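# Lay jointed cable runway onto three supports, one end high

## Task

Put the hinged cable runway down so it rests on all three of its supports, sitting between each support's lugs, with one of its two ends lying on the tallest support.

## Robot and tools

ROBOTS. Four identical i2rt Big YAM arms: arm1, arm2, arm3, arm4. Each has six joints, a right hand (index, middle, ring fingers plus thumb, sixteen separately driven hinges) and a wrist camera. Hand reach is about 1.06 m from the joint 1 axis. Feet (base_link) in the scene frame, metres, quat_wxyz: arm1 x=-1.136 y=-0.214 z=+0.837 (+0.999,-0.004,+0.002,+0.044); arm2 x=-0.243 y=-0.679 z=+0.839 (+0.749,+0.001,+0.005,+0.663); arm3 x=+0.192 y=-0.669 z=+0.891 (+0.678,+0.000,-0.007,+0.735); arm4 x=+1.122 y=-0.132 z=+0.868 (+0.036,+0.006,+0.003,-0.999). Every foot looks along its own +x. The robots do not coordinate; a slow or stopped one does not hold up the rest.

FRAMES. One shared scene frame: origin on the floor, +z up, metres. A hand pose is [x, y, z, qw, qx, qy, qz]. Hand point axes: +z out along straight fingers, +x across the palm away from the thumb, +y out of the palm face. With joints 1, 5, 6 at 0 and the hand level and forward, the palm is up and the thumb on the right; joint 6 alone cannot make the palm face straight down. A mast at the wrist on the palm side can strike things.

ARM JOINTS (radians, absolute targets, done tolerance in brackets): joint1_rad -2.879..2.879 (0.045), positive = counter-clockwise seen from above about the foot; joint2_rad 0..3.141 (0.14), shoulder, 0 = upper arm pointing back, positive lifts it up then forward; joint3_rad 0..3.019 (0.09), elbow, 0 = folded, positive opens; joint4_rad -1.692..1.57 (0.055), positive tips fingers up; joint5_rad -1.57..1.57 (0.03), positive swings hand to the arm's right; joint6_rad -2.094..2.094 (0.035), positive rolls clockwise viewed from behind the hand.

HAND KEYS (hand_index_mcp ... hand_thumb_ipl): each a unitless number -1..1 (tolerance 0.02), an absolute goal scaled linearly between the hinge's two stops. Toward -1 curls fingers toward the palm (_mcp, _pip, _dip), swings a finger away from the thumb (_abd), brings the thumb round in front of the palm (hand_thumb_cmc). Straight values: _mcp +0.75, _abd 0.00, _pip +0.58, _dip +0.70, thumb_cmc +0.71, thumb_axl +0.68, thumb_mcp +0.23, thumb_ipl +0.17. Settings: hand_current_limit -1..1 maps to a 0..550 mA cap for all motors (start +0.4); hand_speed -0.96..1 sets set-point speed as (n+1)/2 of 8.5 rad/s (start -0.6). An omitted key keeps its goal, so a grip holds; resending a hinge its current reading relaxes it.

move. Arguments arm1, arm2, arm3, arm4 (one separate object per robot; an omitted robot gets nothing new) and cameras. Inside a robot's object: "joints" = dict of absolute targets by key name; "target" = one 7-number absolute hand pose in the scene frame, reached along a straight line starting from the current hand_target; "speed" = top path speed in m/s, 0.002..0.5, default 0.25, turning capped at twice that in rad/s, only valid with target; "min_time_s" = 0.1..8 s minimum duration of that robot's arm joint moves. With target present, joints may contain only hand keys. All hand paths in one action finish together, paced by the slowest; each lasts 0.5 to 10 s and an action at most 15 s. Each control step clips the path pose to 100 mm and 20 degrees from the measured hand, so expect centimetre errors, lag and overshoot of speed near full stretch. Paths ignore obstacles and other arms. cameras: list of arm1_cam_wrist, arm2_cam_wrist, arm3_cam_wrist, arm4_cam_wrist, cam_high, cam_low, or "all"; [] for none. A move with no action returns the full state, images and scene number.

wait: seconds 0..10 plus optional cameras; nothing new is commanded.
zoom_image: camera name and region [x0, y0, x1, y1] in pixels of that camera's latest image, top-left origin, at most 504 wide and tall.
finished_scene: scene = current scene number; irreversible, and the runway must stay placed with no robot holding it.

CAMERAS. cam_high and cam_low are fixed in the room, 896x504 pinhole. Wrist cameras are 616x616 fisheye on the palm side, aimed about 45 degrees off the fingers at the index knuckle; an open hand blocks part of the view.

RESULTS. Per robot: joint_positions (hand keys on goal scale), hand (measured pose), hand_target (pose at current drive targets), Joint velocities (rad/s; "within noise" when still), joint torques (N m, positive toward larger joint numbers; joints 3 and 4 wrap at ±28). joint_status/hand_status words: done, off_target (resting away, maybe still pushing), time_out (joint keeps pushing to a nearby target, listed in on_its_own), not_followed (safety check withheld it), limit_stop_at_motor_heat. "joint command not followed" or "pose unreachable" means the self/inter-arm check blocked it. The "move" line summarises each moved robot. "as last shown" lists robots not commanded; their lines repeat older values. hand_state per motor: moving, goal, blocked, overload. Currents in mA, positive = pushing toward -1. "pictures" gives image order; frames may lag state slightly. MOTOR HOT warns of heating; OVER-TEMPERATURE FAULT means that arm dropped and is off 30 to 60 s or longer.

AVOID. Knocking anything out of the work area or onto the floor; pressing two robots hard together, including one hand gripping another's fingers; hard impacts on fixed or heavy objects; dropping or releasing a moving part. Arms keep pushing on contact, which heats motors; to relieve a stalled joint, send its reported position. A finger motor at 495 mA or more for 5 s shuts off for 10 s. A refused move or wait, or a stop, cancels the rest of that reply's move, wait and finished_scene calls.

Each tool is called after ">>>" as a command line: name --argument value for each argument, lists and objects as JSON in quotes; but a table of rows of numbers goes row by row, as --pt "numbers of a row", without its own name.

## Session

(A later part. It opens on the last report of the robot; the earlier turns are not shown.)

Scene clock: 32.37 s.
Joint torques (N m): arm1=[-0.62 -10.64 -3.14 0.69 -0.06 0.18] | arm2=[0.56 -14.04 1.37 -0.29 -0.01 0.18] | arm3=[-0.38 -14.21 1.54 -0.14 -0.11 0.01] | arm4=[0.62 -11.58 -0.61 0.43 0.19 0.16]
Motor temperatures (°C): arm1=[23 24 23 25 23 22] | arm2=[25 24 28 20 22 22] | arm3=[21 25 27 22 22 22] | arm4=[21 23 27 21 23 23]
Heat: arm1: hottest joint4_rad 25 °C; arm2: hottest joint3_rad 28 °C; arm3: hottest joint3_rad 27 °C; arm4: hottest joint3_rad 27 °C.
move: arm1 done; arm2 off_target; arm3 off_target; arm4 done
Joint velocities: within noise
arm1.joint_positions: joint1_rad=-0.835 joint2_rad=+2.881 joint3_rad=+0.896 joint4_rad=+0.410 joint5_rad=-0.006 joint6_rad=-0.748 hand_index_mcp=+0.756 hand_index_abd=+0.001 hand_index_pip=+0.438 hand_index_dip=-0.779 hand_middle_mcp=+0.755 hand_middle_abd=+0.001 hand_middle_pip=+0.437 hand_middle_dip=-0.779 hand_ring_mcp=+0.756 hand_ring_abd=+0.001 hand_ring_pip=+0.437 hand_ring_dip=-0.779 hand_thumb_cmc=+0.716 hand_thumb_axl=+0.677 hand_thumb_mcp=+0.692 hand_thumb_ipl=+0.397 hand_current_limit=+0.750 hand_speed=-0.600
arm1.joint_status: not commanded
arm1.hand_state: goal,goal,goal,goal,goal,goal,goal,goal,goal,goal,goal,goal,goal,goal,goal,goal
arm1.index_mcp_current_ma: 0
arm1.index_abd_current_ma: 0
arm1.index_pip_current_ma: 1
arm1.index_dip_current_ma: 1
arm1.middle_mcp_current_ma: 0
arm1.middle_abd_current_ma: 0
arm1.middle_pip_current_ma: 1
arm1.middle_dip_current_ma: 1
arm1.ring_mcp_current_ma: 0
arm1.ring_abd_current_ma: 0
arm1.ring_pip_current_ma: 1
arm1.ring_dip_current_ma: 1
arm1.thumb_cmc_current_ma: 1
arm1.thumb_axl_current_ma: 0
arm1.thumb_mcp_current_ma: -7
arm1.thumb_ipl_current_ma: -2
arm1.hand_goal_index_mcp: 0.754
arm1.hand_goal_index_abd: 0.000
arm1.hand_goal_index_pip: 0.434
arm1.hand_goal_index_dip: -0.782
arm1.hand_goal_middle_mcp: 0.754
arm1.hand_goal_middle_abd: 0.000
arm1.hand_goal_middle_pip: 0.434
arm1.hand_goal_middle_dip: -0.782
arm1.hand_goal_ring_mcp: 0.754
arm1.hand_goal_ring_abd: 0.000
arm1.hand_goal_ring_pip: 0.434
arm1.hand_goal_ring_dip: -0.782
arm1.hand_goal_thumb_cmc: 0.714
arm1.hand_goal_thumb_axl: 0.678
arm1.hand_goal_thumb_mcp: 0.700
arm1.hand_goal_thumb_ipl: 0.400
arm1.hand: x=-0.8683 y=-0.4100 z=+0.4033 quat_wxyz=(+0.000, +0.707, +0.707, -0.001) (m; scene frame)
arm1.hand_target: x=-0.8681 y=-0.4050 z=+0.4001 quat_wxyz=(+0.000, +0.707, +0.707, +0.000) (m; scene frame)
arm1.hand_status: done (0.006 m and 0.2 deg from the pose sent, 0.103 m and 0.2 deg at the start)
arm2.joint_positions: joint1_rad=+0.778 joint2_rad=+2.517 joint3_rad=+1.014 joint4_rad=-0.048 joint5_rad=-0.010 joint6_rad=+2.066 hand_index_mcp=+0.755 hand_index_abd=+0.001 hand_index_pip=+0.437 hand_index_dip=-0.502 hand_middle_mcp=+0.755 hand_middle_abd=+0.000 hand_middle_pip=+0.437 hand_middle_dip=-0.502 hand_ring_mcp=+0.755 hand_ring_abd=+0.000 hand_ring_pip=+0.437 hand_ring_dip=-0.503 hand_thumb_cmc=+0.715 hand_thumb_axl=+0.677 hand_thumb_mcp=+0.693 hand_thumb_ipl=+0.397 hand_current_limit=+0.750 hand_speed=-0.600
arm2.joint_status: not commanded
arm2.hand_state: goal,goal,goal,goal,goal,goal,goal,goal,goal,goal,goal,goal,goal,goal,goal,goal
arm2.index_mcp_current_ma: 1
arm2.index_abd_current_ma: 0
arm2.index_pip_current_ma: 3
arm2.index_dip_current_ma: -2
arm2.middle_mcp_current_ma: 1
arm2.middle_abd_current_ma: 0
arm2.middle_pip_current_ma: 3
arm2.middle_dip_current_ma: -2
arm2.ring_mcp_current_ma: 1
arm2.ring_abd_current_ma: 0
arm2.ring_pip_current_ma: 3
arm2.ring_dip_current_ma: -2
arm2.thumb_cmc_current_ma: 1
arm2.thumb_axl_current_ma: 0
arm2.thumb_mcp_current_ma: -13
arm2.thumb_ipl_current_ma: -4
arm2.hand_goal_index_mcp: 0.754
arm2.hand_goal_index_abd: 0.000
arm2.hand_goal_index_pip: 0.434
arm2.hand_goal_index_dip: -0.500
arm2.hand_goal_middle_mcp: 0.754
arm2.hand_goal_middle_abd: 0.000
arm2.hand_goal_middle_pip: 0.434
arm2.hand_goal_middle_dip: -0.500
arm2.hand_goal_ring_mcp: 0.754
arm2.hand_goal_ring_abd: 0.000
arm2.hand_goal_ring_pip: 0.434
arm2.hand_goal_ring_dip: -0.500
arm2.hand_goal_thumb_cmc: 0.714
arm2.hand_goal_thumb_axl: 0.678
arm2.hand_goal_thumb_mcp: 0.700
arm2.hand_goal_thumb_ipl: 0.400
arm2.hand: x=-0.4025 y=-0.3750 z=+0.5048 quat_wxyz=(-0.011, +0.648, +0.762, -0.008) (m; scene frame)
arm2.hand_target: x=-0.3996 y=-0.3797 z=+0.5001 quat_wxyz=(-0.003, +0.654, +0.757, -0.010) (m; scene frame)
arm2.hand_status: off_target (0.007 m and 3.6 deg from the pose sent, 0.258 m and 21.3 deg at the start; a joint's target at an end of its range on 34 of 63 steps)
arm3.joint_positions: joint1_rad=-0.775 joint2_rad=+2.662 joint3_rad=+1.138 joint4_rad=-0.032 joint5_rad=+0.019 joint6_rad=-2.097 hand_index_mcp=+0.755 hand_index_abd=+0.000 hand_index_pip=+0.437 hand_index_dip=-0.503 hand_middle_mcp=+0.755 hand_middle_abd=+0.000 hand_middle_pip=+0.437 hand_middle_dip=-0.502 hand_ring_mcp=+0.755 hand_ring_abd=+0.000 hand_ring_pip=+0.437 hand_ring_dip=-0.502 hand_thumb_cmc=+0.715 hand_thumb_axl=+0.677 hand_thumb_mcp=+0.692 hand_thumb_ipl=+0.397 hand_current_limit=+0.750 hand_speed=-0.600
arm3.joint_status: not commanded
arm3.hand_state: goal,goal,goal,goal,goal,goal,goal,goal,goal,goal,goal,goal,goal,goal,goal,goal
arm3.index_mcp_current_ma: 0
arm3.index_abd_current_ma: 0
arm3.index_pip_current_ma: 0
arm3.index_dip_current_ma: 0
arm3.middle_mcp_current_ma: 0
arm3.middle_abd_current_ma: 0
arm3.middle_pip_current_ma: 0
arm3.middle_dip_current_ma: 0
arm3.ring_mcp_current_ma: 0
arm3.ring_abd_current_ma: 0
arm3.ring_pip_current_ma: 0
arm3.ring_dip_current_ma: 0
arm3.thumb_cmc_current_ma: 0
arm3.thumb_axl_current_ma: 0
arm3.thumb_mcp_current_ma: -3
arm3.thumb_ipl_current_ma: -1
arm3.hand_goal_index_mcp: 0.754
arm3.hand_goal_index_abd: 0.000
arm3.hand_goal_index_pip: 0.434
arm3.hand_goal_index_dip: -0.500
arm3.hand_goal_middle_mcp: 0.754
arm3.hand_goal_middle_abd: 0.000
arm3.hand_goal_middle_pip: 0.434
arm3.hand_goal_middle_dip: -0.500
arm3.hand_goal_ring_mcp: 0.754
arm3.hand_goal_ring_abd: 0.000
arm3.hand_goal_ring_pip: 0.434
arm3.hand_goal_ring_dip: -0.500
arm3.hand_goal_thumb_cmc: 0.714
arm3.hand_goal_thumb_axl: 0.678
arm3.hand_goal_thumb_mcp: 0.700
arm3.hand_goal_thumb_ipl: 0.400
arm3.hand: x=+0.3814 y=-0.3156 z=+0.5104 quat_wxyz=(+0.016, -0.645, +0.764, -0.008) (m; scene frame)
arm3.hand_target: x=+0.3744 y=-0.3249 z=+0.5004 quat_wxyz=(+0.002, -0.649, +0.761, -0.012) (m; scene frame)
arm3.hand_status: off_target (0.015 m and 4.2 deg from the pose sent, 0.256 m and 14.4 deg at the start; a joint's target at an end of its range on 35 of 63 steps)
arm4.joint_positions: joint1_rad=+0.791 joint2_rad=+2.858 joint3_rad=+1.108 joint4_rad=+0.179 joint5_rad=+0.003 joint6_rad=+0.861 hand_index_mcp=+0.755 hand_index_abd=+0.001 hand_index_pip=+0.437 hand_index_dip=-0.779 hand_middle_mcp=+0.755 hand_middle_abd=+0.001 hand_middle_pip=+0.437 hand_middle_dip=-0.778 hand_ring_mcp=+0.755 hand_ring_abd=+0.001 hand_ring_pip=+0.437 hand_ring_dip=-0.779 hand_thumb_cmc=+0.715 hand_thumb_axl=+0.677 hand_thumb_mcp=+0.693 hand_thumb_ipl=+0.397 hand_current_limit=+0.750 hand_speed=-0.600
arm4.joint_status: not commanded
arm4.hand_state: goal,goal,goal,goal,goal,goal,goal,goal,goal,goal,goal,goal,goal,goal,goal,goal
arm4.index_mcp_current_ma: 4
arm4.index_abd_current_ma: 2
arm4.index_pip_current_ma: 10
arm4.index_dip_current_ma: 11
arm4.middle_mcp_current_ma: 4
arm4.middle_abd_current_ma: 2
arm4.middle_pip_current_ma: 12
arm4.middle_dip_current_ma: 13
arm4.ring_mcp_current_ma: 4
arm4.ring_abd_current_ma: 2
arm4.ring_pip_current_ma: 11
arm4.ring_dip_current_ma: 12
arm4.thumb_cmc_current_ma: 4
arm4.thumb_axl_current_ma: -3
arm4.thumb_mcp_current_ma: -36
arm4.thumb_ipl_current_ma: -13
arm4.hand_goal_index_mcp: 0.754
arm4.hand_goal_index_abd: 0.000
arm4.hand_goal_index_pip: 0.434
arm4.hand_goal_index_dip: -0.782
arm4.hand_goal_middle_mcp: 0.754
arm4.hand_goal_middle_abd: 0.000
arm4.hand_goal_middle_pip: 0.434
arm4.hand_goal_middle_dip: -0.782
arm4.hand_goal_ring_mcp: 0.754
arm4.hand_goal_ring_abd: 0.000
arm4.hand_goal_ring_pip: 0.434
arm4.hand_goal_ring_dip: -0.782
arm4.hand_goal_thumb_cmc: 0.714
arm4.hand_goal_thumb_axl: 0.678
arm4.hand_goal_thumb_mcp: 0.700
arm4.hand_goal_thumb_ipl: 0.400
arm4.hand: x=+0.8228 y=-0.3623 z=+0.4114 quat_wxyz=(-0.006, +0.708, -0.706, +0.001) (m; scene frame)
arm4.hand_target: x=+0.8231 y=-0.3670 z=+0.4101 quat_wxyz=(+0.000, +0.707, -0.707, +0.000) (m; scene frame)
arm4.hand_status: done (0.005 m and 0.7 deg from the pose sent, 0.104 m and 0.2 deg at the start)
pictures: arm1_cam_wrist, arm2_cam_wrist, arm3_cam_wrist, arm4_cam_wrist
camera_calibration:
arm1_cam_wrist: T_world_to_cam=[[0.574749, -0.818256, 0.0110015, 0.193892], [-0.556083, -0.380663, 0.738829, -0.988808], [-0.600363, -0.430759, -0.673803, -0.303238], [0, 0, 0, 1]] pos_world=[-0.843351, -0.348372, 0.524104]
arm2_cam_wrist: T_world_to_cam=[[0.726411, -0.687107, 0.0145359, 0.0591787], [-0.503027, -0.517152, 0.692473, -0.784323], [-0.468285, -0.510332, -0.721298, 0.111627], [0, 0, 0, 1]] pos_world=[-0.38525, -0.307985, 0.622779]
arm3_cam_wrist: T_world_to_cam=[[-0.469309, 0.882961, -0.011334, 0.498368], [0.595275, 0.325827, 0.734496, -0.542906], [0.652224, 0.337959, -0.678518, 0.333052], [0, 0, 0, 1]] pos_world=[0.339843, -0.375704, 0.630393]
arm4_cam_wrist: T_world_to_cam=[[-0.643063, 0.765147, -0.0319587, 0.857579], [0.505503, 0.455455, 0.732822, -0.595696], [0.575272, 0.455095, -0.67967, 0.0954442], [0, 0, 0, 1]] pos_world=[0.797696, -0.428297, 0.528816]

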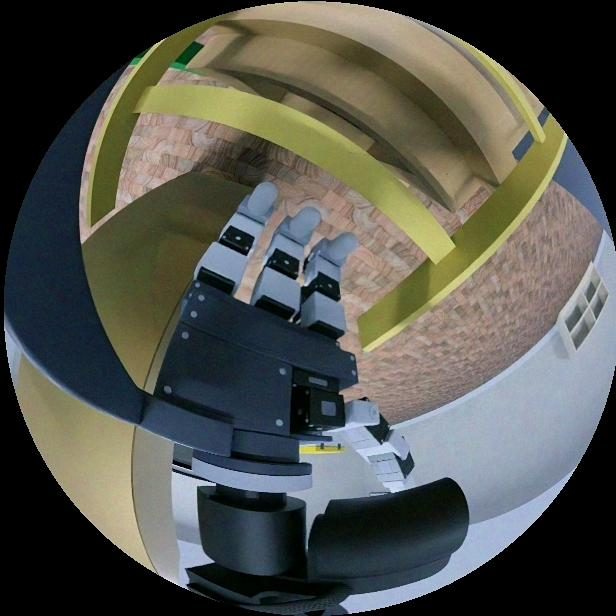

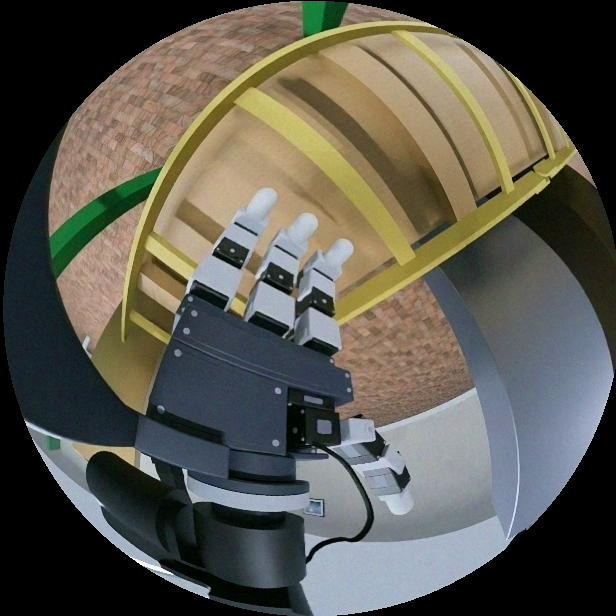

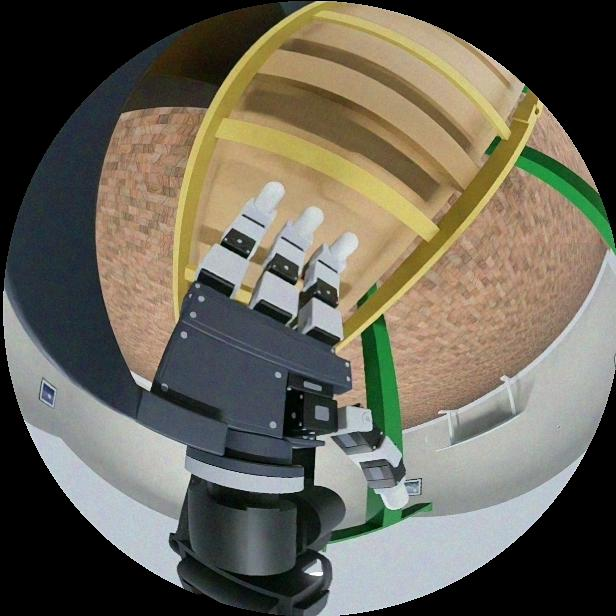

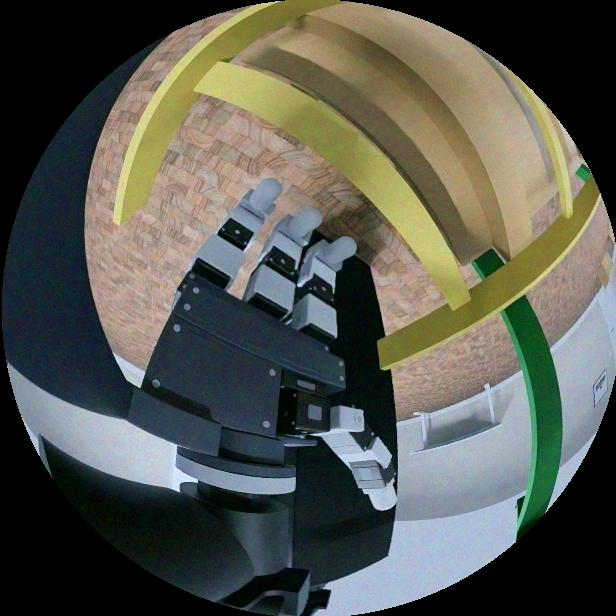

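>>> move --arm2 '{"target": [-0.402, -0.365, 0.425, 0, 0.6428, 0.7660, 0], "speed": 0.1}' --arm3 '{"target": [0.386, -0.318, 0.430, 0, -0.6428, 0.7660, 0], "speed": 0.1}' --arm1 '{"target": [-0.802, -0.400, 0.398, 0, 0.7071, 0.7071, 0], "speed": 0.08}' --arm4 '{"target": [0.740, -0.369, 0.402, 0, 0.7071, -0.7071, 0], "speed": 0.08}' --cameras '["arm1_cam_wrist", "arm2_cam_wrist", "arm3_cam_wrist", "arm4_cam_wrist"]'

Scene clock: 35.23 s.
Joint torques (N m): arm1=[-0.62 -14.56 -2.3 -0.14 -0.01 0.23] | arm2=[0.03 -14.1 1.46 0.54 0.12 -0.1] | arm3=[-0.85 -15.15 1.25 0.13 -0.44 0] | arm4=[-1.03 -12.63 0.68 -0.23 0.13 -0.07]
Motor temperatures (°C): arm1=[23 24 23 25 23 22] | arm2=[25 25 28 20 21 22] | arm3=[21 25 27 22 22 22] | arm4=[21 23 27 21 23 23]
Heat: arm1: hottest joint4_rad 25 °C; arm2: hottest joint3_rad 28 °C; arm3: hottest joint3_rad 27 °C; arm4: hottest joint3_rad 27 °C.
move: arm1 off_target; arm2 done; arm3 off_target; arm4 done
Joint velocities: within noise
arm1.joint_positions: joint1_rad=-0.672 joint2_rad=+2.873 joint3_rad=+0.993 joint4_rad=+0.290 joint5_rad=-0.007 joint6_rad=-0.588 hand_index_mcp=+0.756 hand_index_abd=+0.001 hand_index_pip=+0.438 hand_index_dip=-0.779 hand_middle_mcp=+0.755 hand_middle_abd=+0.001 hand_middle_pip=+0.437 hand_middle_dip=-0.779 hand_ring_mcp=+0.756 hand_ring_abd=+0.001 hand_ring_pip=+0.437 hand_ring_dip=-0.779 hand_thumb_cmc=+0.716 hand_thumb_axl=+0.677 hand_thumb_mcp=+0.692 hand_thumb_ipl=+0.397 hand_current_limit=+0.750 hand_speed=-0.600
arm1.joint_status: not commanded
arm1.hand_state: goal,goal,goal,goal,goal,goal,goal,goal,goal,goal,goal,goal,goal,goal,goal,goal
arm1.index_mcp_current_ma: 0
arm1.index_abd_current_ma: 0
arm1.index_pip_current_ma: 1
arm1.index_dip_current_ma: 1
arm1.middle_mcp_current_ma: 0
arm1.middle_abd_current_ma: 0
arm1.middle_pip_current_ma: 1
arm1.middle_dip_current_ma: 1
arm1.ring_mcp_current_ma: 0
arm1.ring_abd_current_ma: 0
arm1.ring_pip_current_ma: 1
arm1.ring_dip_current_ma: 1
arm1.thumb_cmc_current_ma: 1
arm1.thumb_axl_current_ma: 0
arm1.thumb_mcp_current_ma: -7
arm1.thumb_ipl_current_ma: -2
arm1.hand_goal_index_mcp: 0.754
arm1.hand_goal_index_abd: 0.000
arm1.hand_goal_index_pip: 0.434
arm1.hand_goal_index_dip: -0.782
arm1.hand_goal_middle_mcp: 0.754
arm1.hand_goal_middle_abd: 0.000
arm1.hand_goal_middle_pip: 0.434
arm1.hand_goal_middle_dip: -0.782
arm1.hand_goal_ring_mcp: 0.754
arm1.hand_goal_ring_abd: 0.000
arm1.hand_goal_ring_pip: 0.434
arm1.hand_goal_ring_dip: -0.782
arm1.hand_goal_thumb_cmc: 0.714
arm1.hand_goal_thumb_axl: 0.678
arm1.hand_goal_thumb_mcp: 0.700
arm1.hand_goal_thumb_ipl: 0.400
arm1.hand: x=-0.8150 y=-0.3964 z=+0.3905 quat_wxyz=(-0.008, +0.706, +0.708, -0.002) (m; scene frame)
arm1.hand_target: x=-0.8022 y=-0.3998 z=+0.3979 quat_wxyz=(+0.000, +0.707, +0.707, +0.000) (m; scene frame)
arm1.hand_status: off_target (0.015 m and 1.0 deg from the pose sent, 0.067 m and 0.2 deg at the start)
arm2.joint_positions: joint1_rad=+0.778 joint2_rad=+2.718 joint3_rad=+1.178 joint4_rad=-0.034 joint5_rad=+0.009 joint6_rad=+2.062 hand_index_mcp=+0.755 hand_index_abd=+0.001 hand_index_pip=+0.437 hand_index_dip=-0.502 hand_middle_mcp=+0.757 hand_middle_abd=+0.001 hand_middle_pip=+0.438 hand_middle_dip=-0.502 hand_ring_mcp=+0.757 hand_ring_abd=+0.005 hand_ring_pip=+0.445 hand_ring_dip=-0.503 hand_thumb_cmc=+0.715 hand_thumb_axl=+0.677 hand_thumb_mcp=+0.693 hand_thumb_ipl=+0.397 hand_current_limit=+0.750 hand_speed=-0.600
arm2.joint_status: not commanded
arm2.hand_state: goal,goal,goal,goal,goal,goal,goal,goal,goal,goal,goal,goal,goal,goal,goal,goal
arm2.index_mcp_current_ma: 0
arm2.index_abd_current_ma: 0
arm2.index_pip_current_ma: 2
arm2.index_dip_current_ma: -2
arm2.middle_mcp_current_ma: 3
arm2.middle_abd_current_ma: 0
arm2.middle_pip_current_ma: 3
arm2.middle_dip_current_ma: -2
arm2.ring_mcp_current_ma: 3
arm2.ring_abd_current_ma: 4
arm2.ring_pip_current_ma: 15
arm2.ring_dip_current_ma: -2
arm2.thumb_cmc_current_ma: 1
arm2.thumb_axl_current_ma: 0
arm2.thumb_mcp_current_ma: -13
arm2.thumb_ipl_current_ma: -4
arm2.hand_goal_index_mcp: 0.754
arm2.hand_goal_index_abd: 0.000
arm2.hand_goal_index_pip: 0.434
arm2.hand_goal_index_dip: -0.500
arm2.hand_goal_middle_mcp: 0.754
arm2.hand_goal_middle_abd: 0.000
arm2.hand_goal_middle_pip: 0.434
arm2.hand_goal_middle_dip: -0.500
arm2.hand_goal_ring_mcp: 0.754
arm2.hand_goal_ring_abd: 0.000
arm2.hand_goal_ring_pip: 0.434
arm2.hand_goal_ring_dip: -0.500
arm2.hand_goal_thumb_cmc: 0.714
arm2.hand_goal_thumb_axl: 0.678
arm2.hand_goal_thumb_mcp: 0.700
arm2.hand_goal_thumb_ipl: 0.400
arm2.hand: x=-0.4050 y=-0.3672 z=+0.4342 quat_wxyz=(+0.001, +0.646, +0.763, -0.001) (m; scene frame)
arm2.hand_target: x=-0.4020 y=-0.3653 z=+0.4253 quat_wxyz=(+0.000, +0.643, +0.766, +0.000) (m; scene frame)
arm2.hand_status: done (0.010 m and 0.5 deg from the pose sent, 0.081 m and 1.7 deg at the start)
arm3.joint_positions: joint1_rad=-0.788 joint2_rad=+2.853 joint3_rad=+1.322 joint4_rad=-0.032 joint5_rad=+0.005 joint6_rad=-2.097 hand_index_mcp=+0.755 hand_index_abd=+0.000 hand_index_pip=+0.437 hand_index_dip=-0.503 hand_middle_mcp=+0.755 hand_middle_abd=+0.000 hand_middle_pip=+0.437 hand_middle_dip=-0.502 hand_ring_mcp=+0.755 hand_ring_abd=+0.000 hand_ring_pip=+0.437 hand_ring_dip=-0.502 hand_thumb_cmc=+0.715 hand_thumb_axl=+0.677 hand_thumb_mcp=+0.692 hand_thumb_ipl=+0.397 hand_current_limit=+0.750 hand_speed=-0.600
arm3.joint_status: not commanded
arm3.hand_state: goal,goal,goal,goal,goal,goal,goal,goal,goal,goal,goal,goal,goal,goal,goal,goal
arm3.index_mcp_current_ma: 0
arm3.index_abd_current_ma: 0
arm3.index_pip_current_ma: 0
arm3.index_dip_current_ma: 0
arm3.middle_mcp_current_ma: 0
arm3.middle_abd_current_ma: 0
arm3.middle_pip_current_ma: 0
arm3.middle_dip_current_ma: 0
arm3.ring_mcp_current_ma: 0
arm3.ring_abd_current_ma: 0
arm3.ring_pip_current_ma: 0
arm3.ring_dip_current_ma: 0
arm3.thumb_cmc_current_ma: 0
arm3.thumb_axl_current_ma: 0
arm3.thumb_mcp_current_ma: -3
arm3.thumb_ipl_current_ma: -1
arm3.hand_goal_index_mcp: 0.754
arm3.hand_goal_index_abd: 0.000
arm3.hand_goal_index_pip: 0.434
arm3.hand_goal_index_dip: -0.500
arm3.hand_goal_middle_mcp: 0.754
arm3.hand_goal_middle_abd: 0.000
arm3.hand_goal_middle_pip: 0.434
arm3.hand_goal_middle_dip: -0.500
arm3.hand_goal_ring_mcp: 0.754
arm3.hand_goal_ring_abd: 0.000
arm3.hand_goal_ring_pip: 0.434
arm3.hand_goal_ring_dip: -0.500
arm3.hand_goal_thumb_cmc: 0.714
arm3.hand_goal_thumb_axl: 0.678
arm3.hand_goal_thumb_mcp: 0.700
arm3.hand_goal_thumb_ipl: 0.400
arm3.hand: x=+0.3913 y=-0.3080 z=+0.4397 quat_wxyz=(+0.011, -0.640, +0.768, -0.001) (m; scene frame)
arm3.hand_target: x=+0.3858 y=-0.3177 z=+0.4304 quat_wxyz=(+0.000, -0.641, +0.767, -0.001) (m; scene frame)
arm3.hand_status: off_target (0.015 m and 1.3 deg from the pose sent, 0.081 m and 2.1 deg at the start; a joint's target at an end of its range on 55 of 55 steps)
arm4.joint_positions: joint1_rad=+0.652 joint2_rad=+2.859 joint3_rad=+1.268 joint4_rad=+0.041 joint5_rad=+0.003 joint6_rad=+0.729 hand_index_mcp=+0.755 hand_index_abd=+0.001 hand_index_pip=+0.437 hand_index_dip=-0.779 hand_middle_mcp=+0.755 hand_middle_abd=+0.001 hand_middle_pip=+0.437 hand_middle_dip=-0.778 hand_ring_mcp=+0.755 hand_ring_abd=+0.001 hand_ring_pip=+0.437 hand_ring_dip=-0.779 hand_thumb_cmc=+0.715 hand_thumb_axl=+0.677 hand_thumb_mcp=+0.693 hand_thumb_ipl=+0.397 hand_current_limit=+0.750 hand_speed=-0.600
arm4.joint_status: not commanded
arm4.hand_state: goal,goal,goal,goal,goal,goal,goal,goal,goal,goal,goal,goal,goal,goal,goal,goal
arm4.index_mcp_current_ma: 4
arm4.index_abd_current_ma: 2
arm4.index_pip_current_ma: 10
arm4.index_dip_current_ma: 11
arm4.middle_mcp_current_ma: 4
arm4.middle_abd_current_ma: 2
arm4.middle_pip_current_ma: 12
arm4.middle_dip_current_ma: 13
arm4.ring_mcp_current_ma: 4
arm4.ring_abd_current_ma: 2
arm4.ring_pip_current_ma: 11
arm4.ring_dip_current_ma: 12
arm4.thumb_cmc_current_ma: 4
arm4.thumb_axl_current_ma: -3
arm4.thumb_mcp_current_ma: -36
arm4.thumb_ipl_current_ma: -13
arm4.hand_goal_index_mcp: 0.754
arm4.hand_goal_index_abd: 0.000
arm4.hand_goal_index_pip: 0.434
arm4.hand_goal_index_dip: -0.782
arm4.hand_goal_middle_mcp: 0.754
arm4.hand_goal_middle_abd: 0.000
arm4.hand_goal_middle_pip: 0.434
arm4.hand_goal_middle_dip: -0.782
arm4.hand_goal_ring_mcp: 0.754
arm4.hand_goal_ring_abd: 0.000
arm4.hand_goal_ring_pip: 0.434
arm4.hand_goal_ring_dip: -0.782
arm4.hand_goal_thumb_cmc: 0.714
arm4.hand_goal_thumb_axl: 0.678
arm4.hand_goal_thumb_mcp: 0.700
arm4.hand_goal_thumb_ipl: 0.400
arm4.hand: x=+0.7405 y=-0.3723 z=+0.4052 quat_wxyz=(+0.004, +0.705, -0.709, +0.000) (m; scene frame)
arm4.hand_target: x=+0.7401 y=-0.3689 z=+0.4020 quat_wxyz=(+0.000, +0.707, -0.707, +0.000) (m; scene frame)
arm4.hand_status: done (0.005 m and 0.6 deg from the pose sent, 0.084 m and 0.7 deg at the start)
pictures: arm1_cam_wrist, arm2_cam_wrist, arm3_cam_wrist, arm4_cam_wrist
camera_calibration:
arm1_cam_wrist: T_world_to_cam=[[0.576557, -0.817049, -0.0036801, 0.182159], [-0.546109, -0.388708, 0.742072, -0.940901], [-0.60774, -0.425837, -0.67031, -0.279381], [0, 0, 0, 1]] pos_world=[-0.78865, -0.335874, 0.511614]
arm2_cam_wrist: T_world_to_cam=[[0.728304, -0.684182, 0.0383111, 0.0587845], [-0.520258, -0.515691, 0.68073, -0.733968], [-0.445987, -0.51571, -0.731532, 0.0750526], [0, 0, 0, 1]] pos_world=[-0.391194, -0.299576, 0.552286]
arm3_cam_wrist: T_world_to_cam=[[-0.458228, 0.888834, -0.000869439, 0.488376], [0.611255, 0.315836, 0.725682, -0.504715], [0.645286, 0.331997, -0.68803, 0.281094], [0, 0, 0, 1]] pos_world=[0.350912, -0.368001, 0.560088]
arm4_cam_wrist: T_world_to_cam=[[-0.637953, 0.76939, -0.0324813, 0.810219], [0.520268, 0.46172, 0.718426, -0.547784], [0.567747, 0.441423, -0.694845, 0.149892], [0, 0, 0, 1]] pos_world=[0.716776, -0.436618, 0.524011]

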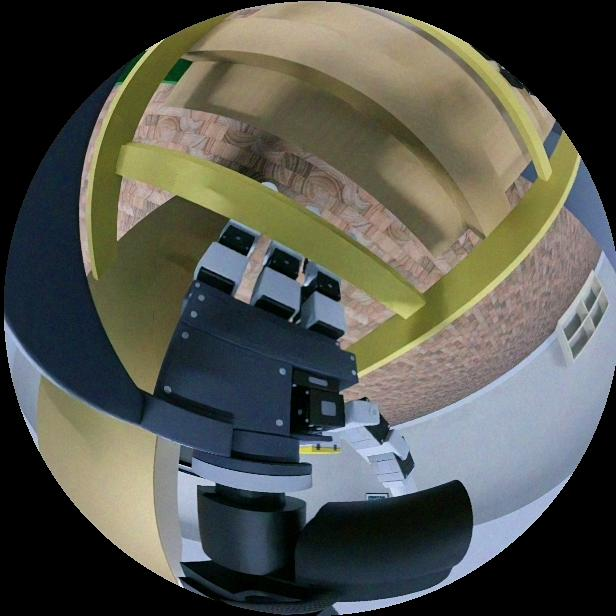

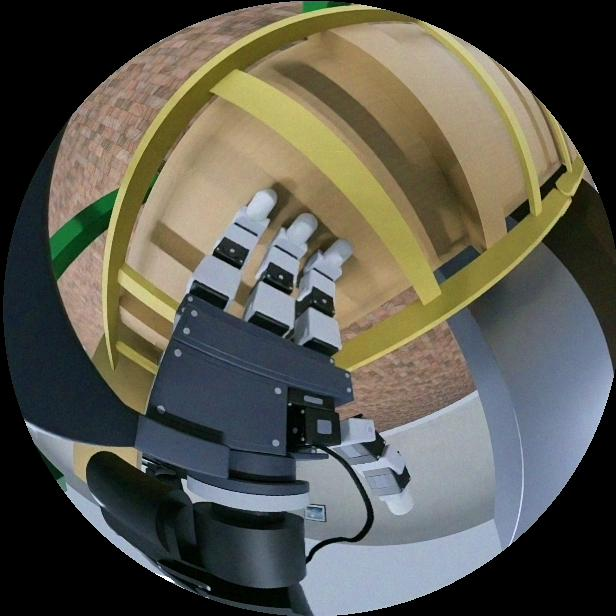

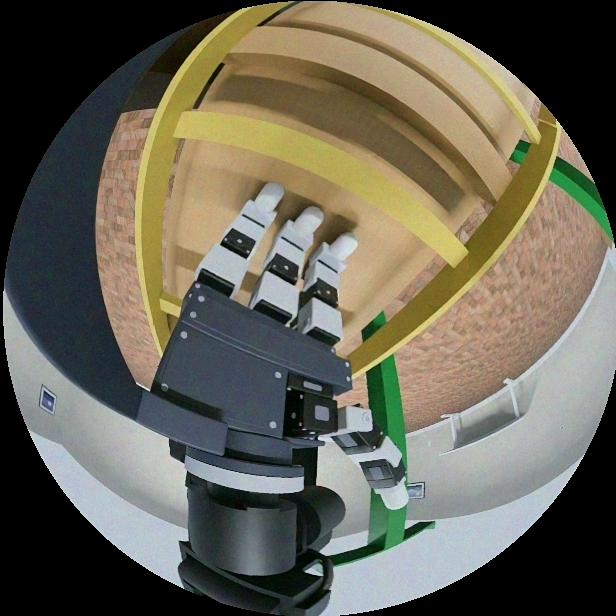

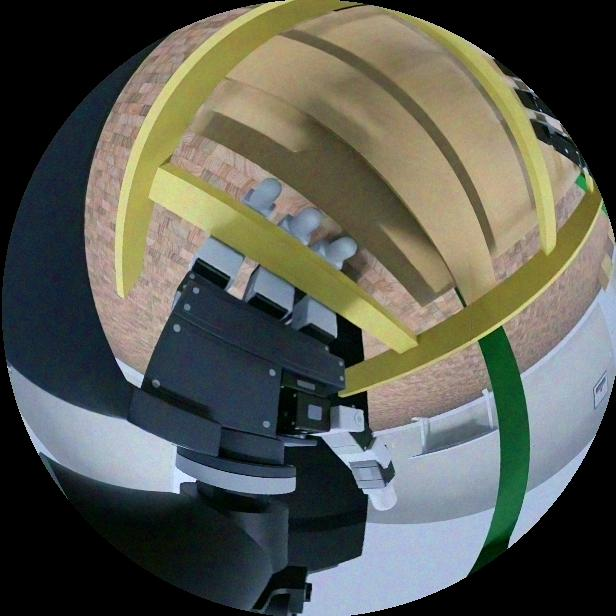

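>>> move --arm2 '{"target": [-0.335, -0.365, 0.427, 0, 0.6820, 0.7313, 0], "speed": 0.06}' --arm3 '{"target": [0.314, -0.318, 0.430, 0, -0.6820, 0.7313, 0], "speed": 0.06}' --arm1 '{"target": [-0.800, -0.400, 0.402, 0, 0.7071, 0.7071, 0], "speed": 0.06}' --cameras '["arm1_cam_wrist", "arm2_cam_wrist", "arm3_cam_wrist"]'

Scene clock: 37.73 s.
Joint torques (N m): arm1=[-0.67 -14.8 -2.74 -0.13 -0.01 0.2] | arm2=[0.09 -14.1 -0.84 0.62 0.37 -0.1] | arm3=[-0.09 -14.21 -0.53 0.85 -0.4 0.15] | arm4=[-1.26 -12.75 0.65 -0.35 0.14 -0.06]
Motor temperatures (°C): arm1=[23 24 23 25 23 22] | arm2=[25 25 28 20 22 22] | arm3=[21 25 27 22 22 22] | arm4=[21 23 27 21 23 23]
Heat: arm1: hottest joint4_rad 25 °C; arm2: hottest joint3_rad 28 °C; arm3: hottest joint3_rad 27 °C; arm4: hottest joint3_rad 27 °C.
move: arm1 off_target; arm2 off_target; arm3 off_target
Joint velocities: within noise
arm1.joint_positions: joint1_rad=-0.669 joint2_rad=+2.864 joint3_rad=+0.993 joint4_rad=+0.284 joint5_rad=-0.007 joint6_rad=-0.584 hand_index_mcp=+0.756 hand_index_abd=+0.001 hand_index_pip=+0.438 hand_index_dip=-0.779 hand_middle_mcp=+0.755 hand_middle_abd=+0.001 hand_middle_pip=+0.437 hand_middle_dip=-0.779 hand_ring_mcp=+0.756 hand_ring_abd=+0.001 hand_ring_pip=+0.437 hand_ring_dip=-0.779 hand_thumb_cmc=+0.716 hand_thumb_axl=+0.677 hand_thumb_mcp=+0.692 hand_thumb_ipl=+0.397 hand_current_limit=+0.750 hand_speed=-0.600
arm1.joint_status: not commanded
arm1.hand_state: goal,goal,goal,goal,goal,goal,goal,goal,goal,goal,goal,goal,goal,goal,goal,goal
arm1.index_mcp_current_ma: 0
arm1.index_abd_current_ma: 0
arm1.index_pip_current_ma: 1
arm1.index_dip_current_ma: 1
arm1.middle_mcp_current_ma: 0
arm1.middle_abd_current_ma: 0
arm1.middle_pip_current_ma: 1
arm1.middle_dip_current_ma: 1
arm1.ring_mcp_current_ma: 0
arm1.ring_abd_current_ma: 0
arm1.ring_pip_current_ma: 1
arm1.ring_dip_current_ma: 1
arm1.thumb_cmc_current_ma: 1
arm1.thumb_axl_current_ma: 0
arm1.thumb_mcp_current_ma: -7
arm1.thumb_ipl_current_ma: -2
arm1.hand_goal_index_mcp: 0.754
arm1.hand_goal_index_abd: 0.000
arm1.hand_goal_index_pip: 0.434
arm1.hand_goal_index_dip: -0.782
arm1.hand_goal_middle_mcp: 0.754
arm1.hand_goal_middle_abd: 0.000
arm1.hand_goal_middle_pip: 0.434
arm1.hand_goal_middle_dip: -0.782
arm1.hand_goal_ring_mcp: 0.754
arm1.hand_goal_ring_abd: 0.000
arm1.hand_goal_ring_pip: 0.434
arm1.hand_goal_ring_dip: -0.782
arm1.hand_goal_thumb_cmc: 0.714
arm1.hand_goal_thumb_axl: 0.678
arm1.hand_goal_thumb_mcp: 0.700
arm1.hand_goal_thumb_ipl: 0.400
arm1.hand: x=-0.8112 y=-0.3978 z=+0.3933 quat_wxyz=(-0.006, +0.706, +0.708, -0.002) (m; scene frame)
arm1.hand_target: x=-0.8001 y=-0.3999 z=+0.4018 quat_wxyz=(+0.000, +0.707, +0.707, +0.000) (m; scene frame)
arm1.hand_status: off_target (0.014 m and 0.8 deg from the pose sent, 0.019 m and 1.0 deg at the start)
arm2.joint_positions: joint1_rad=+0.620 joint2_rad=+2.718 joint3_rad=+1.120 joint4_rad=+0.042 joint5_rad=+0.003 joint6_rad=+2.009 hand_index_mcp=+0.769 hand_index_abd=+0.001 hand_index_pip=+0.444 hand_index_dip=-0.502 hand_middle_mcp=+0.763 hand_middle_abd=+0.001 hand_middle_pip=+0.439 hand_middle_dip=-0.502 hand_ring_mcp=+0.756 hand_ring_abd=+0.003 hand_ring_pip=+0.438 hand_ring_dip=-0.503 hand_thumb_cmc=+0.715 hand_thumb_axl=+0.677 hand_thumb_mcp=+0.693 hand_thumb_ipl=+0.397 hand_current_limit=+0.750 hand_speed=-0.600
arm2.joint_status: not commanded
arm2.hand_state: goal,goal,goal,goal,goal,goal,goal,goal,goal,goal,goal,goal,goal,goal,goal,goal
arm2.index_mcp_current_ma: 27
arm2.index_abd_current_ma: 0
arm2.index_pip_current_ma: 13
arm2.index_dip_current_ma: -2
arm2.middle_mcp_current_ma: 13
arm2.middle_abd_current_ma: 1
arm2.middle_pip_current_ma: 6
arm2.middle_dip_current_ma: -2
arm2.ring_mcp_current_ma: 1
arm2.ring_abd_current_ma: 2
arm2.ring_pip_current_ma: 5
arm2.ring_dip_current_ma: -2
arm2.thumb_cmc_current_ma: 1
arm2.thumb_axl_current_ma: 0
arm2.thumb_mcp_current_ma: -13
arm2.thumb_ipl_current_ma: -4
arm2.hand_goal_index_mcp: 0.754
arm2.hand_goal_index_abd: 0.000
arm2.hand_goal_index_pip: 0.434
arm2.hand_goal_index_dip: -0.500
arm2.hand_goal_middle_mcp: 0.754
arm2.hand_goal_middle_abd: 0.000
arm2.hand_goal_middle_pip: 0.434
arm2.hand_goal_middle_dip: -0.500
arm2.hand_goal_ring_mcp: 0.754
arm2.hand_goal_ring_abd: 0.000
arm2.hand_goal_ring_pip: 0.434
arm2.hand_goal_ring_dip: -0.500
arm2.hand_goal_thumb_cmc: 0.714
arm2.hand_goal_thumb_axl: 0.678
arm2.hand_goal_thumb_mcp: 0.700
arm2.hand_goal_thumb_ipl: 0.400
arm2.hand: x=-0.3447 y=-0.3582 z=+0.4323 quat_wxyz=(-0.007, +0.685, +0.728, -0.001) (m; scene frame)
arm2.hand_target: x=-0.3353 y=-0.3650 z=+0.4273 quat_wxyz=(+0.000, +0.682, +0.731, +0.000) (m; scene frame)
arm2.hand_status: off_target (0.013 m and 1.0 deg from the pose sent, 0.070 m and 5.5 deg at the start)
arm3.joint_positions: joint1_rad=-0.649 joint2_rad=+2.854 joint3_rad=+1.248 joint4_rad=+0.040 joint5_rad=+0.000 joint6_rad=-2.074 hand_index_mcp=+0.755 hand_index_abd=+0.000 hand_index_pip=+0.437 hand_index_dip=-0.503 hand_middle_mcp=+0.755 hand_middle_abd=+0.000 hand_middle_pip=+0.437 hand_middle_dip=-0.502 hand_ring_mcp=+0.755 hand_ring_abd=+0.000 hand_ring_pip=+0.437 hand_ring_dip=-0.502 hand_thumb_cmc=+0.715 hand_thumb_axl=+0.677 hand_thumb_mcp=+0.692 hand_thumb_ipl=+0.397 hand_current_limit=+0.750 hand_speed=-0.600
arm3.joint_status: not commanded
arm3.hand_state: goal,goal,goal,goal,goal,goal,goal,goal,goal,goal,goal,goal,goal,goal,goal,goal
arm3.index_mcp_current_ma: 0
arm3.index_abd_current_ma: 0
arm3.index_pip_current_ma: 0
arm3.index_dip_current_ma: 0
arm3.middle_mcp_current_ma: 0
arm3.middle_abd_current_ma: 0
arm3.middle_pip_current_ma: 0
arm3.middle_dip_current_ma: 0
arm3.ring_mcp_current_ma: 0
arm3.ring_abd_current_ma: 0
arm3.ring_pip_current_ma: 0
arm3.ring_dip_current_ma: 0
arm3.thumb_cmc_current_ma: 0
arm3.thumb_axl_current_ma: 0
arm3.thumb_mcp_current_ma: -3
arm3.thumb_ipl_current_ma: -1
arm3.hand_goal_index_mcp: 0.754
arm3.hand_goal_index_abd: 0.000
arm3.hand_goal_index_pip: 0.434
arm3.hand_goal_index_dip: -0.500
arm3.hand_goal_middle_mcp: 0.754
arm3.hand_goal_middle_abd: 0.000
arm3.hand_goal_middle_pip: 0.434
arm3.hand_goal_middle_dip: -0.500
arm3.hand_goal_ring_mcp: 0.754
arm3.hand_goal_ring_abd: 0.000
arm3.hand_goal_ring_pip: 0.434
arm3.hand_goal_ring_dip: -0.500
arm3.hand_goal_thumb_cmc: 0.714
arm3.hand_goal_thumb_axl: 0.678
arm3.hand_goal_thumb_mcp: 0.700
arm3.hand_goal_thumb_ipl: 0.400
arm3.hand: x=+0.3240 y=-0.3065 z=+0.4393 quat_wxyz=(+0.009, -0.684, +0.729, +0.001) (m; scene frame)
arm3.hand_target: x=+0.3140 y=-0.3182 z=+0.4305 quat_wxyz=(+0.000, -0.682, +0.731, +0.000) (m; scene frame)
arm3.hand_status: off_target (0.018 m and 1.1 deg from the pose sent, 0.078 m and 6.5 deg at the start)
arm4: as last shown
arm4.hand: x=+0.7405 y=-0.3724 z=+0.4052 quat_wxyz=(+0.004, +0.705, -0.709, +0.000) (m; scene frame)
pictures: arm1_cam_wrist, arm2_cam_wrist, arm3_cam_wrist
camera_calibration:
arm1_cam_wrist: T_world_to_cam=[[0.576326, -0.81722, -0.000470023, 0.177362], [-0.548368, -0.387151, 0.74122, -0.942304], [-0.605921, -0.426926, -0.671262, -0.274297], [0, 0, 0, 1]] pos_world=[-0.78515, -0.336974, 0.514412]
arm2_cam_wrist: T_world_to_cam=[[0.653473, -0.756627, 0.0221186, -0.0235221], [-0.562671, -0.465998, 0.682823, -0.694321], [-0.506335, -0.458652, -0.730249, 0.104297], [0, 0, 0, 1]] pos_world=[-0.322494, -0.293514, 0.550781]
arm3_cam_wrist: T_world_to_cam=[[-0.558754, 0.829332, 0.0012281, 0.46966], [0.57352, 0.385333, 0.722906, -0.429001], [0.599056, 0.404631, -0.690946, 0.362312], [0, 0, 0, 1]] pos_world=[0.29142, -0.370799, 0.559888]

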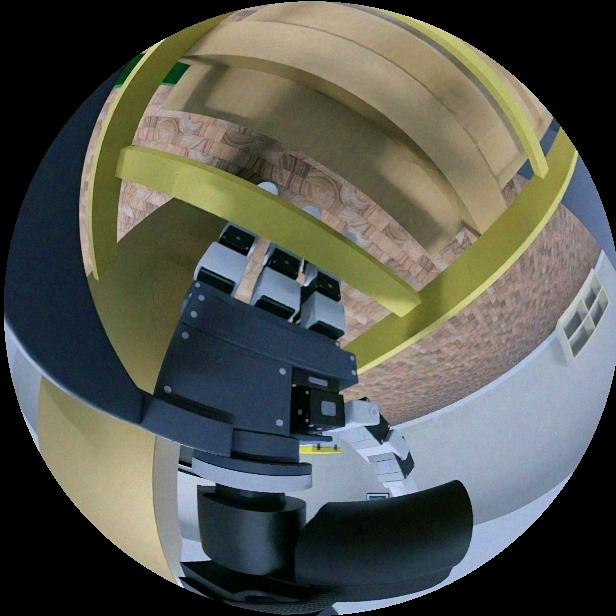

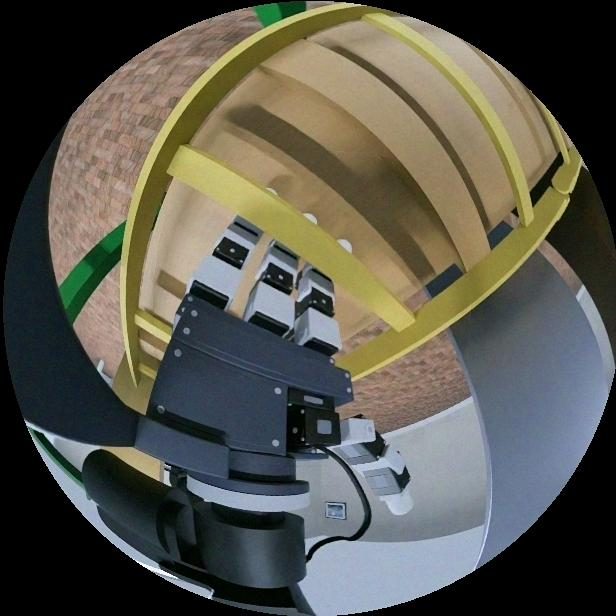

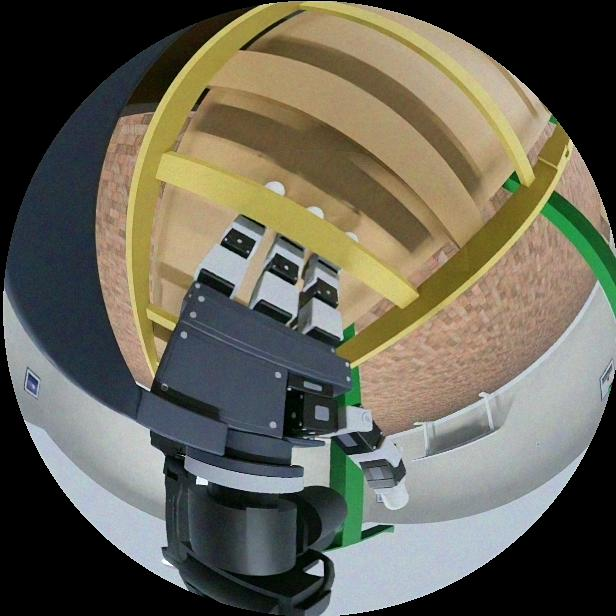

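>>> move --arm1 '{"target":[-0.800,-0.385,0.435,0,0.7071,0.7071,0],"speed":0.05}' --arm2 '{"target":[-0.335,-0.362,0.455,0,0.6820,0.7313,0],"speed":0.05}' --arm3 '{"target":[0.314,-0.318,0.458,0,-0.6820,0.7313,0],"speed":0.05}' --arm4 '{"target":[0.740,-0.372,0.430,0,0.7071,-0.7071,0],"speed":0.05}' --cameras '["cam_low"]'

Scene clock: 40.40 s.
Joint torques (N m): arm1=[-0.5 -14.56 -3.84 0.13 0 0.21] | arm2=[0.09 -16.03 -0.76 -0.42 0.17 -0.07] | arm3=[-0.15 -16.97 -1.11 0.39 -0.41 0.17] | arm4=[-0.67 -14.74 -0.57 -0.31 0.13 -0.01]
Motor temperatures (°C): arm1=[23 24 23 25 23 22] | arm2=[25 25 27 20 22 22] | arm3=[21 25 27 22 22 22] | arm4=[21 23 27 21 23 23]
Heat: arm1: hottest joint4_rad 25 °C; arm2: hottest joint3_rad 27 °C; arm3: hottest joint3_rad 27 °C; arm4: hottest joint3_rad 27 °C.
move: arm1 off_target; arm2 done; arm3 done; arm4 done
Joint velocities: within noise
arm1.joint_positions: joint1_rad=-0.628 joint2_rad=+2.777 joint3_rad=+0.915 joint4_rad=+0.284 joint5_rad=-0.007 joint6_rad=-0.542 hand_index_mcp=+0.756 hand_index_abd=+0.001 hand_index_pip=+0.438 hand_index_dip=-0.779 hand_middle_mcp=+0.755 hand_middle_abd=+0.001 hand_middle_pip=+0.437 hand_middle_dip=-0.779 hand_ring_mcp=+0.756 hand_ring_abd=+0.001 hand_ring_pip=+0.437 hand_ring_dip=-0.779 hand_thumb_cmc=+0.716 hand_thumb_axl=+0.677 hand_thumb_mcp=+0.692 hand_thumb_ipl=+0.397 hand_current_limit=+0.750 hand_speed=-0.600
arm1.joint_status: not commanded
arm1.hand_state: goal,goal,goal,goal,goal,goal,goal,goal,goal,goal,goal,goal,goal,goal,goal,goal
arm1.index_mcp_current_ma: 0
arm1.index_abd_current_ma: 0
arm1.index_pip_current_ma: 1
arm1.index_dip_current_ma: 1
arm1.middle_mcp_current_ma: 0
arm1.middle_abd_current_ma: 0
arm1.middle_pip_current_ma: 1
arm1.middle_dip_current_ma: 1
arm1.ring_mcp_current_ma: 0
arm1.ring_abd_current_ma: 0
arm1.ring_pip_current_ma: 1
arm1.ring_dip_current_ma: 1
arm1.thumb_cmc_current_ma: 1
arm1.thumb_axl_current_ma: 0
arm1.thumb_mcp_current_ma: -7
arm1.thumb_ipl_current_ma: -2
arm1.hand_goal_index_mcp: 0.754
arm1.hand_goal_index_abd: 0.000
arm1.hand_goal_index_pip: 0.434
arm1.hand_goal_index_dip: -0.782
arm1.hand_goal_middle_mcp: 0.754
arm1.hand_goal_middle_abd: 0.000
arm1.hand_goal_middle_pip: 0.434
arm1.hand_goal_middle_dip: -0.782
arm1.hand_goal_ring_mcp: 0.754
arm1.hand_goal_ring_abd: 0.000
arm1.hand_goal_ring_pip: 0.434
arm1.hand_goal_ring_dip: -0.782
arm1.hand_goal_thumb_cmc: 0.714
arm1.hand_goal_thumb_axl: 0.678
arm1.hand_goal_thumb_mcp: 0.700
arm1.hand_goal_thumb_ipl: 0.400
arm1.hand: x=-0.8049 y=-0.3876 z=+0.4257 quat_wxyz=(-0.003, +0.707, +0.708, -0.002) (m; scene frame)
arm1.hand_target: x=-0.8001 y=-0.3850 z=+0.4347 quat_wxyz=(+0.000, +0.707, +0.707, +0.000) (m; scene frame)
arm1.hand_status: off_target (0.011 m and 0.4 deg from the pose sent, 0.045 m and 0.8 deg at the start)
arm2.joint_positions: joint1_rad=+0.615 joint2_rad=+2.667 joint3_rad=+1.069 joint4_rad=+0.040 joint5_rad=+0.008 joint6_rad=+2.002 hand_index_mcp=+0.756 hand_index_abd=+0.001 hand_index_pip=+0.437 hand_index_dip=-0.502 hand_middle_mcp=+0.756 hand_middle_abd=+0.001 hand_middle_pip=+0.437 hand_middle_dip=-0.502 hand_ring_mcp=+0.755 hand_ring_abd=+0.002 hand_ring_pip=+0.438 hand_ring_dip=-0.503 hand_thumb_cmc=+0.715 hand_thumb_axl=+0.677 hand_thumb_mcp=+0.693 hand_thumb_ipl=+0.397 hand_current_limit=+0.750 hand_speed=-0.600
arm2.joint_status: not commanded
arm2.hand_state: goal,goal,goal,goal,goal,goal,goal,goal,goal,goal,goal,goal,goal,goal,goal,goal
arm2.index_mcp_current_ma: 2
arm2.index_abd_current_ma: 0
arm2.index_pip_current_ma: 3
arm2.index_dip_current_ma: -2
arm2.middle_mcp_current_ma: 2
arm2.middle_abd_current_ma: 1
arm2.middle_pip_current_ma: 3
arm2.middle_dip_current_ma: -2
arm2.ring_mcp_current_ma: 1
arm2.ring_abd_current_ma: 1
arm2.ring_pip_current_ma: 4
arm2.ring_dip_current_ma: -2
arm2.thumb_cmc_current_ma: 1
arm2.thumb_axl_current_ma: 0
arm2.thumb_mcp_current_ma: -13
arm2.thumb_ipl_current_ma: -4
arm2.hand_goal_index_mcp: 0.754
arm2.hand_goal_index_abd: 0.000
arm2.hand_goal_index_pip: 0.434
arm2.hand_goal_index_dip: -0.500
arm2.hand_goal_middle_mcp: 0.754
arm2.hand_goal_middle_abd: 0.000
arm2.hand_goal_middle_pip: 0.434
arm2.hand_goal_middle_dip: -0.500
arm2.hand_goal_ring_mcp: 0.754
arm2.hand_goal_ring_abd: 0.000
arm2.hand_goal_ring_pip: 0.434
arm2.hand_goal_ring_dip: -0.500
arm2.hand_goal_thumb_cmc: 0.714
arm2.hand_goal_thumb_axl: 0.678
arm2.hand_goal_thumb_mcp: 0.700
arm2.hand_goal_thumb_ipl: 0.400
arm2.hand: x=-0.3394 y=-0.3616 z=+0.4514 quat_wxyz=(-0.006, +0.684, +0.729, +0.001) (m; scene frame)
arm2.hand_target: x=-0.3350 y=-0.3621 z=+0.4549 quat_wxyz=(+0.000, +0.682, +0.731, +0.000) (m; scene frame)
arm2.hand_status: done (0.006 m and 0.8 deg from the pose sent, 0.025 m and 1.0 deg at the start)
arm3.joint_positions: joint1_rad=-0.649 joint2_rad=+2.816 joint3_rad=+1.189 joint4_rad=+0.040 joint5_rad=+0.000 joint6_rad=-2.073 hand_index_mcp=+0.755 hand_index_abd=+0.000 hand_index_pip=+0.437 hand_index_dip=-0.503 hand_middle_mcp=+0.755 hand_middle_abd=+0.000 hand_middle_pip=+0.437 hand_middle_dip=-0.502 hand_ring_mcp=+0.755 hand_ring_abd=+0.000 hand_ring_pip=+0.437 hand_ring_dip=-0.501 hand_thumb_cmc=+0.715 hand_thumb_axl=+0.677 hand_thumb_mcp=+0.692 hand_thumb_ipl=+0.397 hand_current_limit=+0.750 hand_speed=-0.600
arm3.joint_status: not commanded
arm3.hand_state: goal,goal,goal,goal,goal,goal,goal,goal,goal,goal,goal,goal,goal,goal,goal,goal
arm3.index_mcp_current_ma: 0
arm3.index_abd_current_ma: 0
arm3.index_pip_current_ma: 0
arm3.index_dip_current_ma: 0
arm3.middle_mcp_current_ma: 0
arm3.middle_abd_current_ma: 0
arm3.middle_pip_current_ma: 0
arm3.middle_dip_current_ma: 0
arm3.ring_mcp_current_ma: 0
arm3.ring_abd_current_ma: 0
arm3.ring_pip_current_ma: 0
arm3.ring_dip_current_ma: 0
arm3.thumb_cmc_current_ma: 0
arm3.thumb_axl_current_ma: 0
arm3.thumb_mcp_current_ma: -3
arm3.thumb_ipl_current_ma: -1
arm3.hand_goal_index_mcp: 0.754
arm3.hand_goal_index_abd: 0.000
arm3.hand_goal_index_pip: 0.434
arm3.hand_goal_index_dip: -0.500
arm3.hand_goal_middle_mcp: 0.754
arm3.hand_goal_middle_abd: 0.000
arm3.hand_goal_middle_pip: 0.434
arm3.hand_goal_middle_dip: -0.500
arm3.hand_goal_ring_mcp: 0.754
arm3.hand_goal_ring_abd: 0.000
arm3.hand_goal_ring_pip: 0.434
arm3.hand_goal_ring_dip: -0.500
arm3.hand_goal_thumb_cmc: 0.714
arm3.hand_goal_thumb_axl: 0.678
arm3.hand_goal_thumb_mcp: 0.700
arm3.hand_goal_thumb_ipl: 0.400
arm3.hand: x=+0.3157 y=-0.3195 z=+0.4542 quat_wxyz=(-0.001, -0.684, +0.730, -0.002) (m; scene frame)
arm3.hand_target: x=+0.3140 y=-0.3180 z=+0.4579 quat_wxyz=(+0.000, -0.682, +0.731, +0.000) (m; scene frame)
arm3.hand_status: done (0.004 m and 0.4 deg from the pose sent, 0.024 m and 1.1 deg at the start)
arm4.joint_positions: joint1_rad=+0.652 joint2_rad=+2.812 joint3_rad=+1.224 joint4_rad=+0.028 joint5_rad=+0.003 joint6_rad=+0.729 hand_index_mcp=+0.755 hand_index_abd=+0.001 hand_index_pip=+0.437 hand_index_dip=-0.779 hand_middle_mcp=+0.755 hand_middle_abd=+0.001 hand_middle_pip=+0.437 hand_middle_dip=-0.778 hand_ring_mcp=+0.755 hand_ring_abd=+0.001 hand_ring_pip=+0.437 hand_ring_dip=-0.779 hand_thumb_cmc=+0.715 hand_thumb_axl=+0.677 hand_thumb_mcp=+0.693 hand_thumb_ipl=+0.397 hand_current_limit=+0.750 hand_speed=-0.600
arm4.joint_status: not commanded
arm4.hand_state: goal,goal,goal,goal,goal,goal,goal,goal,goal,goal,goal,goal,goal,goal,goal,goal
arm4.index_mcp_current_ma: 4
arm4.index_abd_current_ma: 2
arm4.index_pip_current_ma: 10
arm4.index_dip_current_ma: 11
arm4.middle_mcp_current_ma: 4
arm4.middle_abd_current_ma: 2
arm4.middle_pip_current_ma: 12
arm4.middle_dip_current_ma: 13
arm4.ring_mcp_current_ma: 4
arm4.ring_abd_current_ma: 2
arm4.ring_pip_current_ma: 11
arm4.ring_dip_current_ma: 12
arm4.thumb_cmc_current_ma: 4
arm4.thumb_axl_current_ma: -3
arm4.thumb_mcp_current_ma: -36
arm4.thumb_ipl_current_ma: -13
arm4.hand_goal_index_mcp: 0.754
arm4.hand_goal_index_abd: 0.000
arm4.hand_goal_index_pip: 0.434
arm4.hand_goal_index_dip: -0.782
arm4.hand_goal_middle_mcp: 0.754
arm4.hand_goal_middle_abd: 0.000
arm4.hand_goal_middle_pip: 0.434
arm4.hand_goal_middle_dip: -0.782
arm4.hand_goal_ring_mcp: 0.754
arm4.hand_goal_ring_abd: 0.000
arm4.hand_goal_ring_pip: 0.434
arm4.hand_goal_ring_dip: -0.782
arm4.hand_goal_thumb_cmc: 0.714
arm4.hand_goal_thumb_axl: 0.678
arm4.hand_goal_thumb_mcp: 0.700
arm4.hand_goal_thumb_ipl: 0.400
arm4.hand: x=+0.7431 y=-0.3700 z=+0.4228 quat_wxyz=(-0.001, +0.705, -0.709, +0.000) (m; scene frame)
arm4.hand_target: x=+0.7399 y=-0.3720 z=+0.4299 quat_wxyz=(+0.000, +0.707, -0.707, +0.000) (m; scene frame)
arm4.hand_status: done (0.008 m and 0.3 deg from the pose sent, 0.025 m and 0.6 deg at the start)
pictures: cam_low

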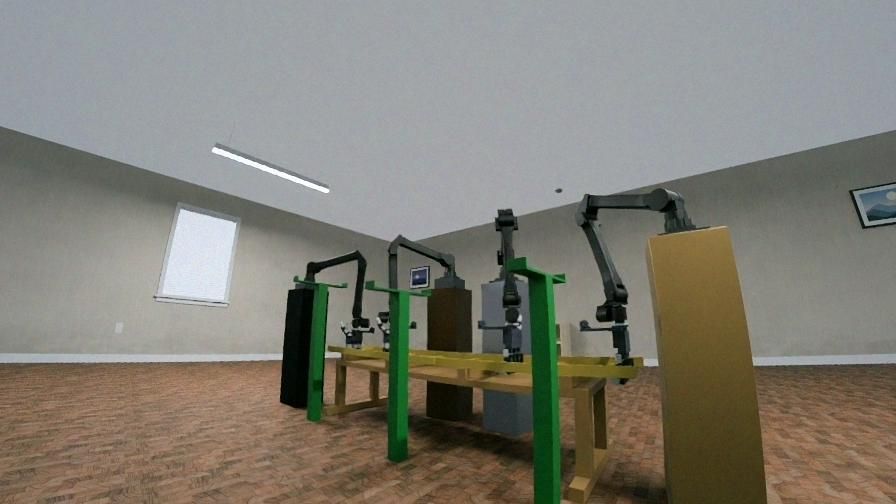

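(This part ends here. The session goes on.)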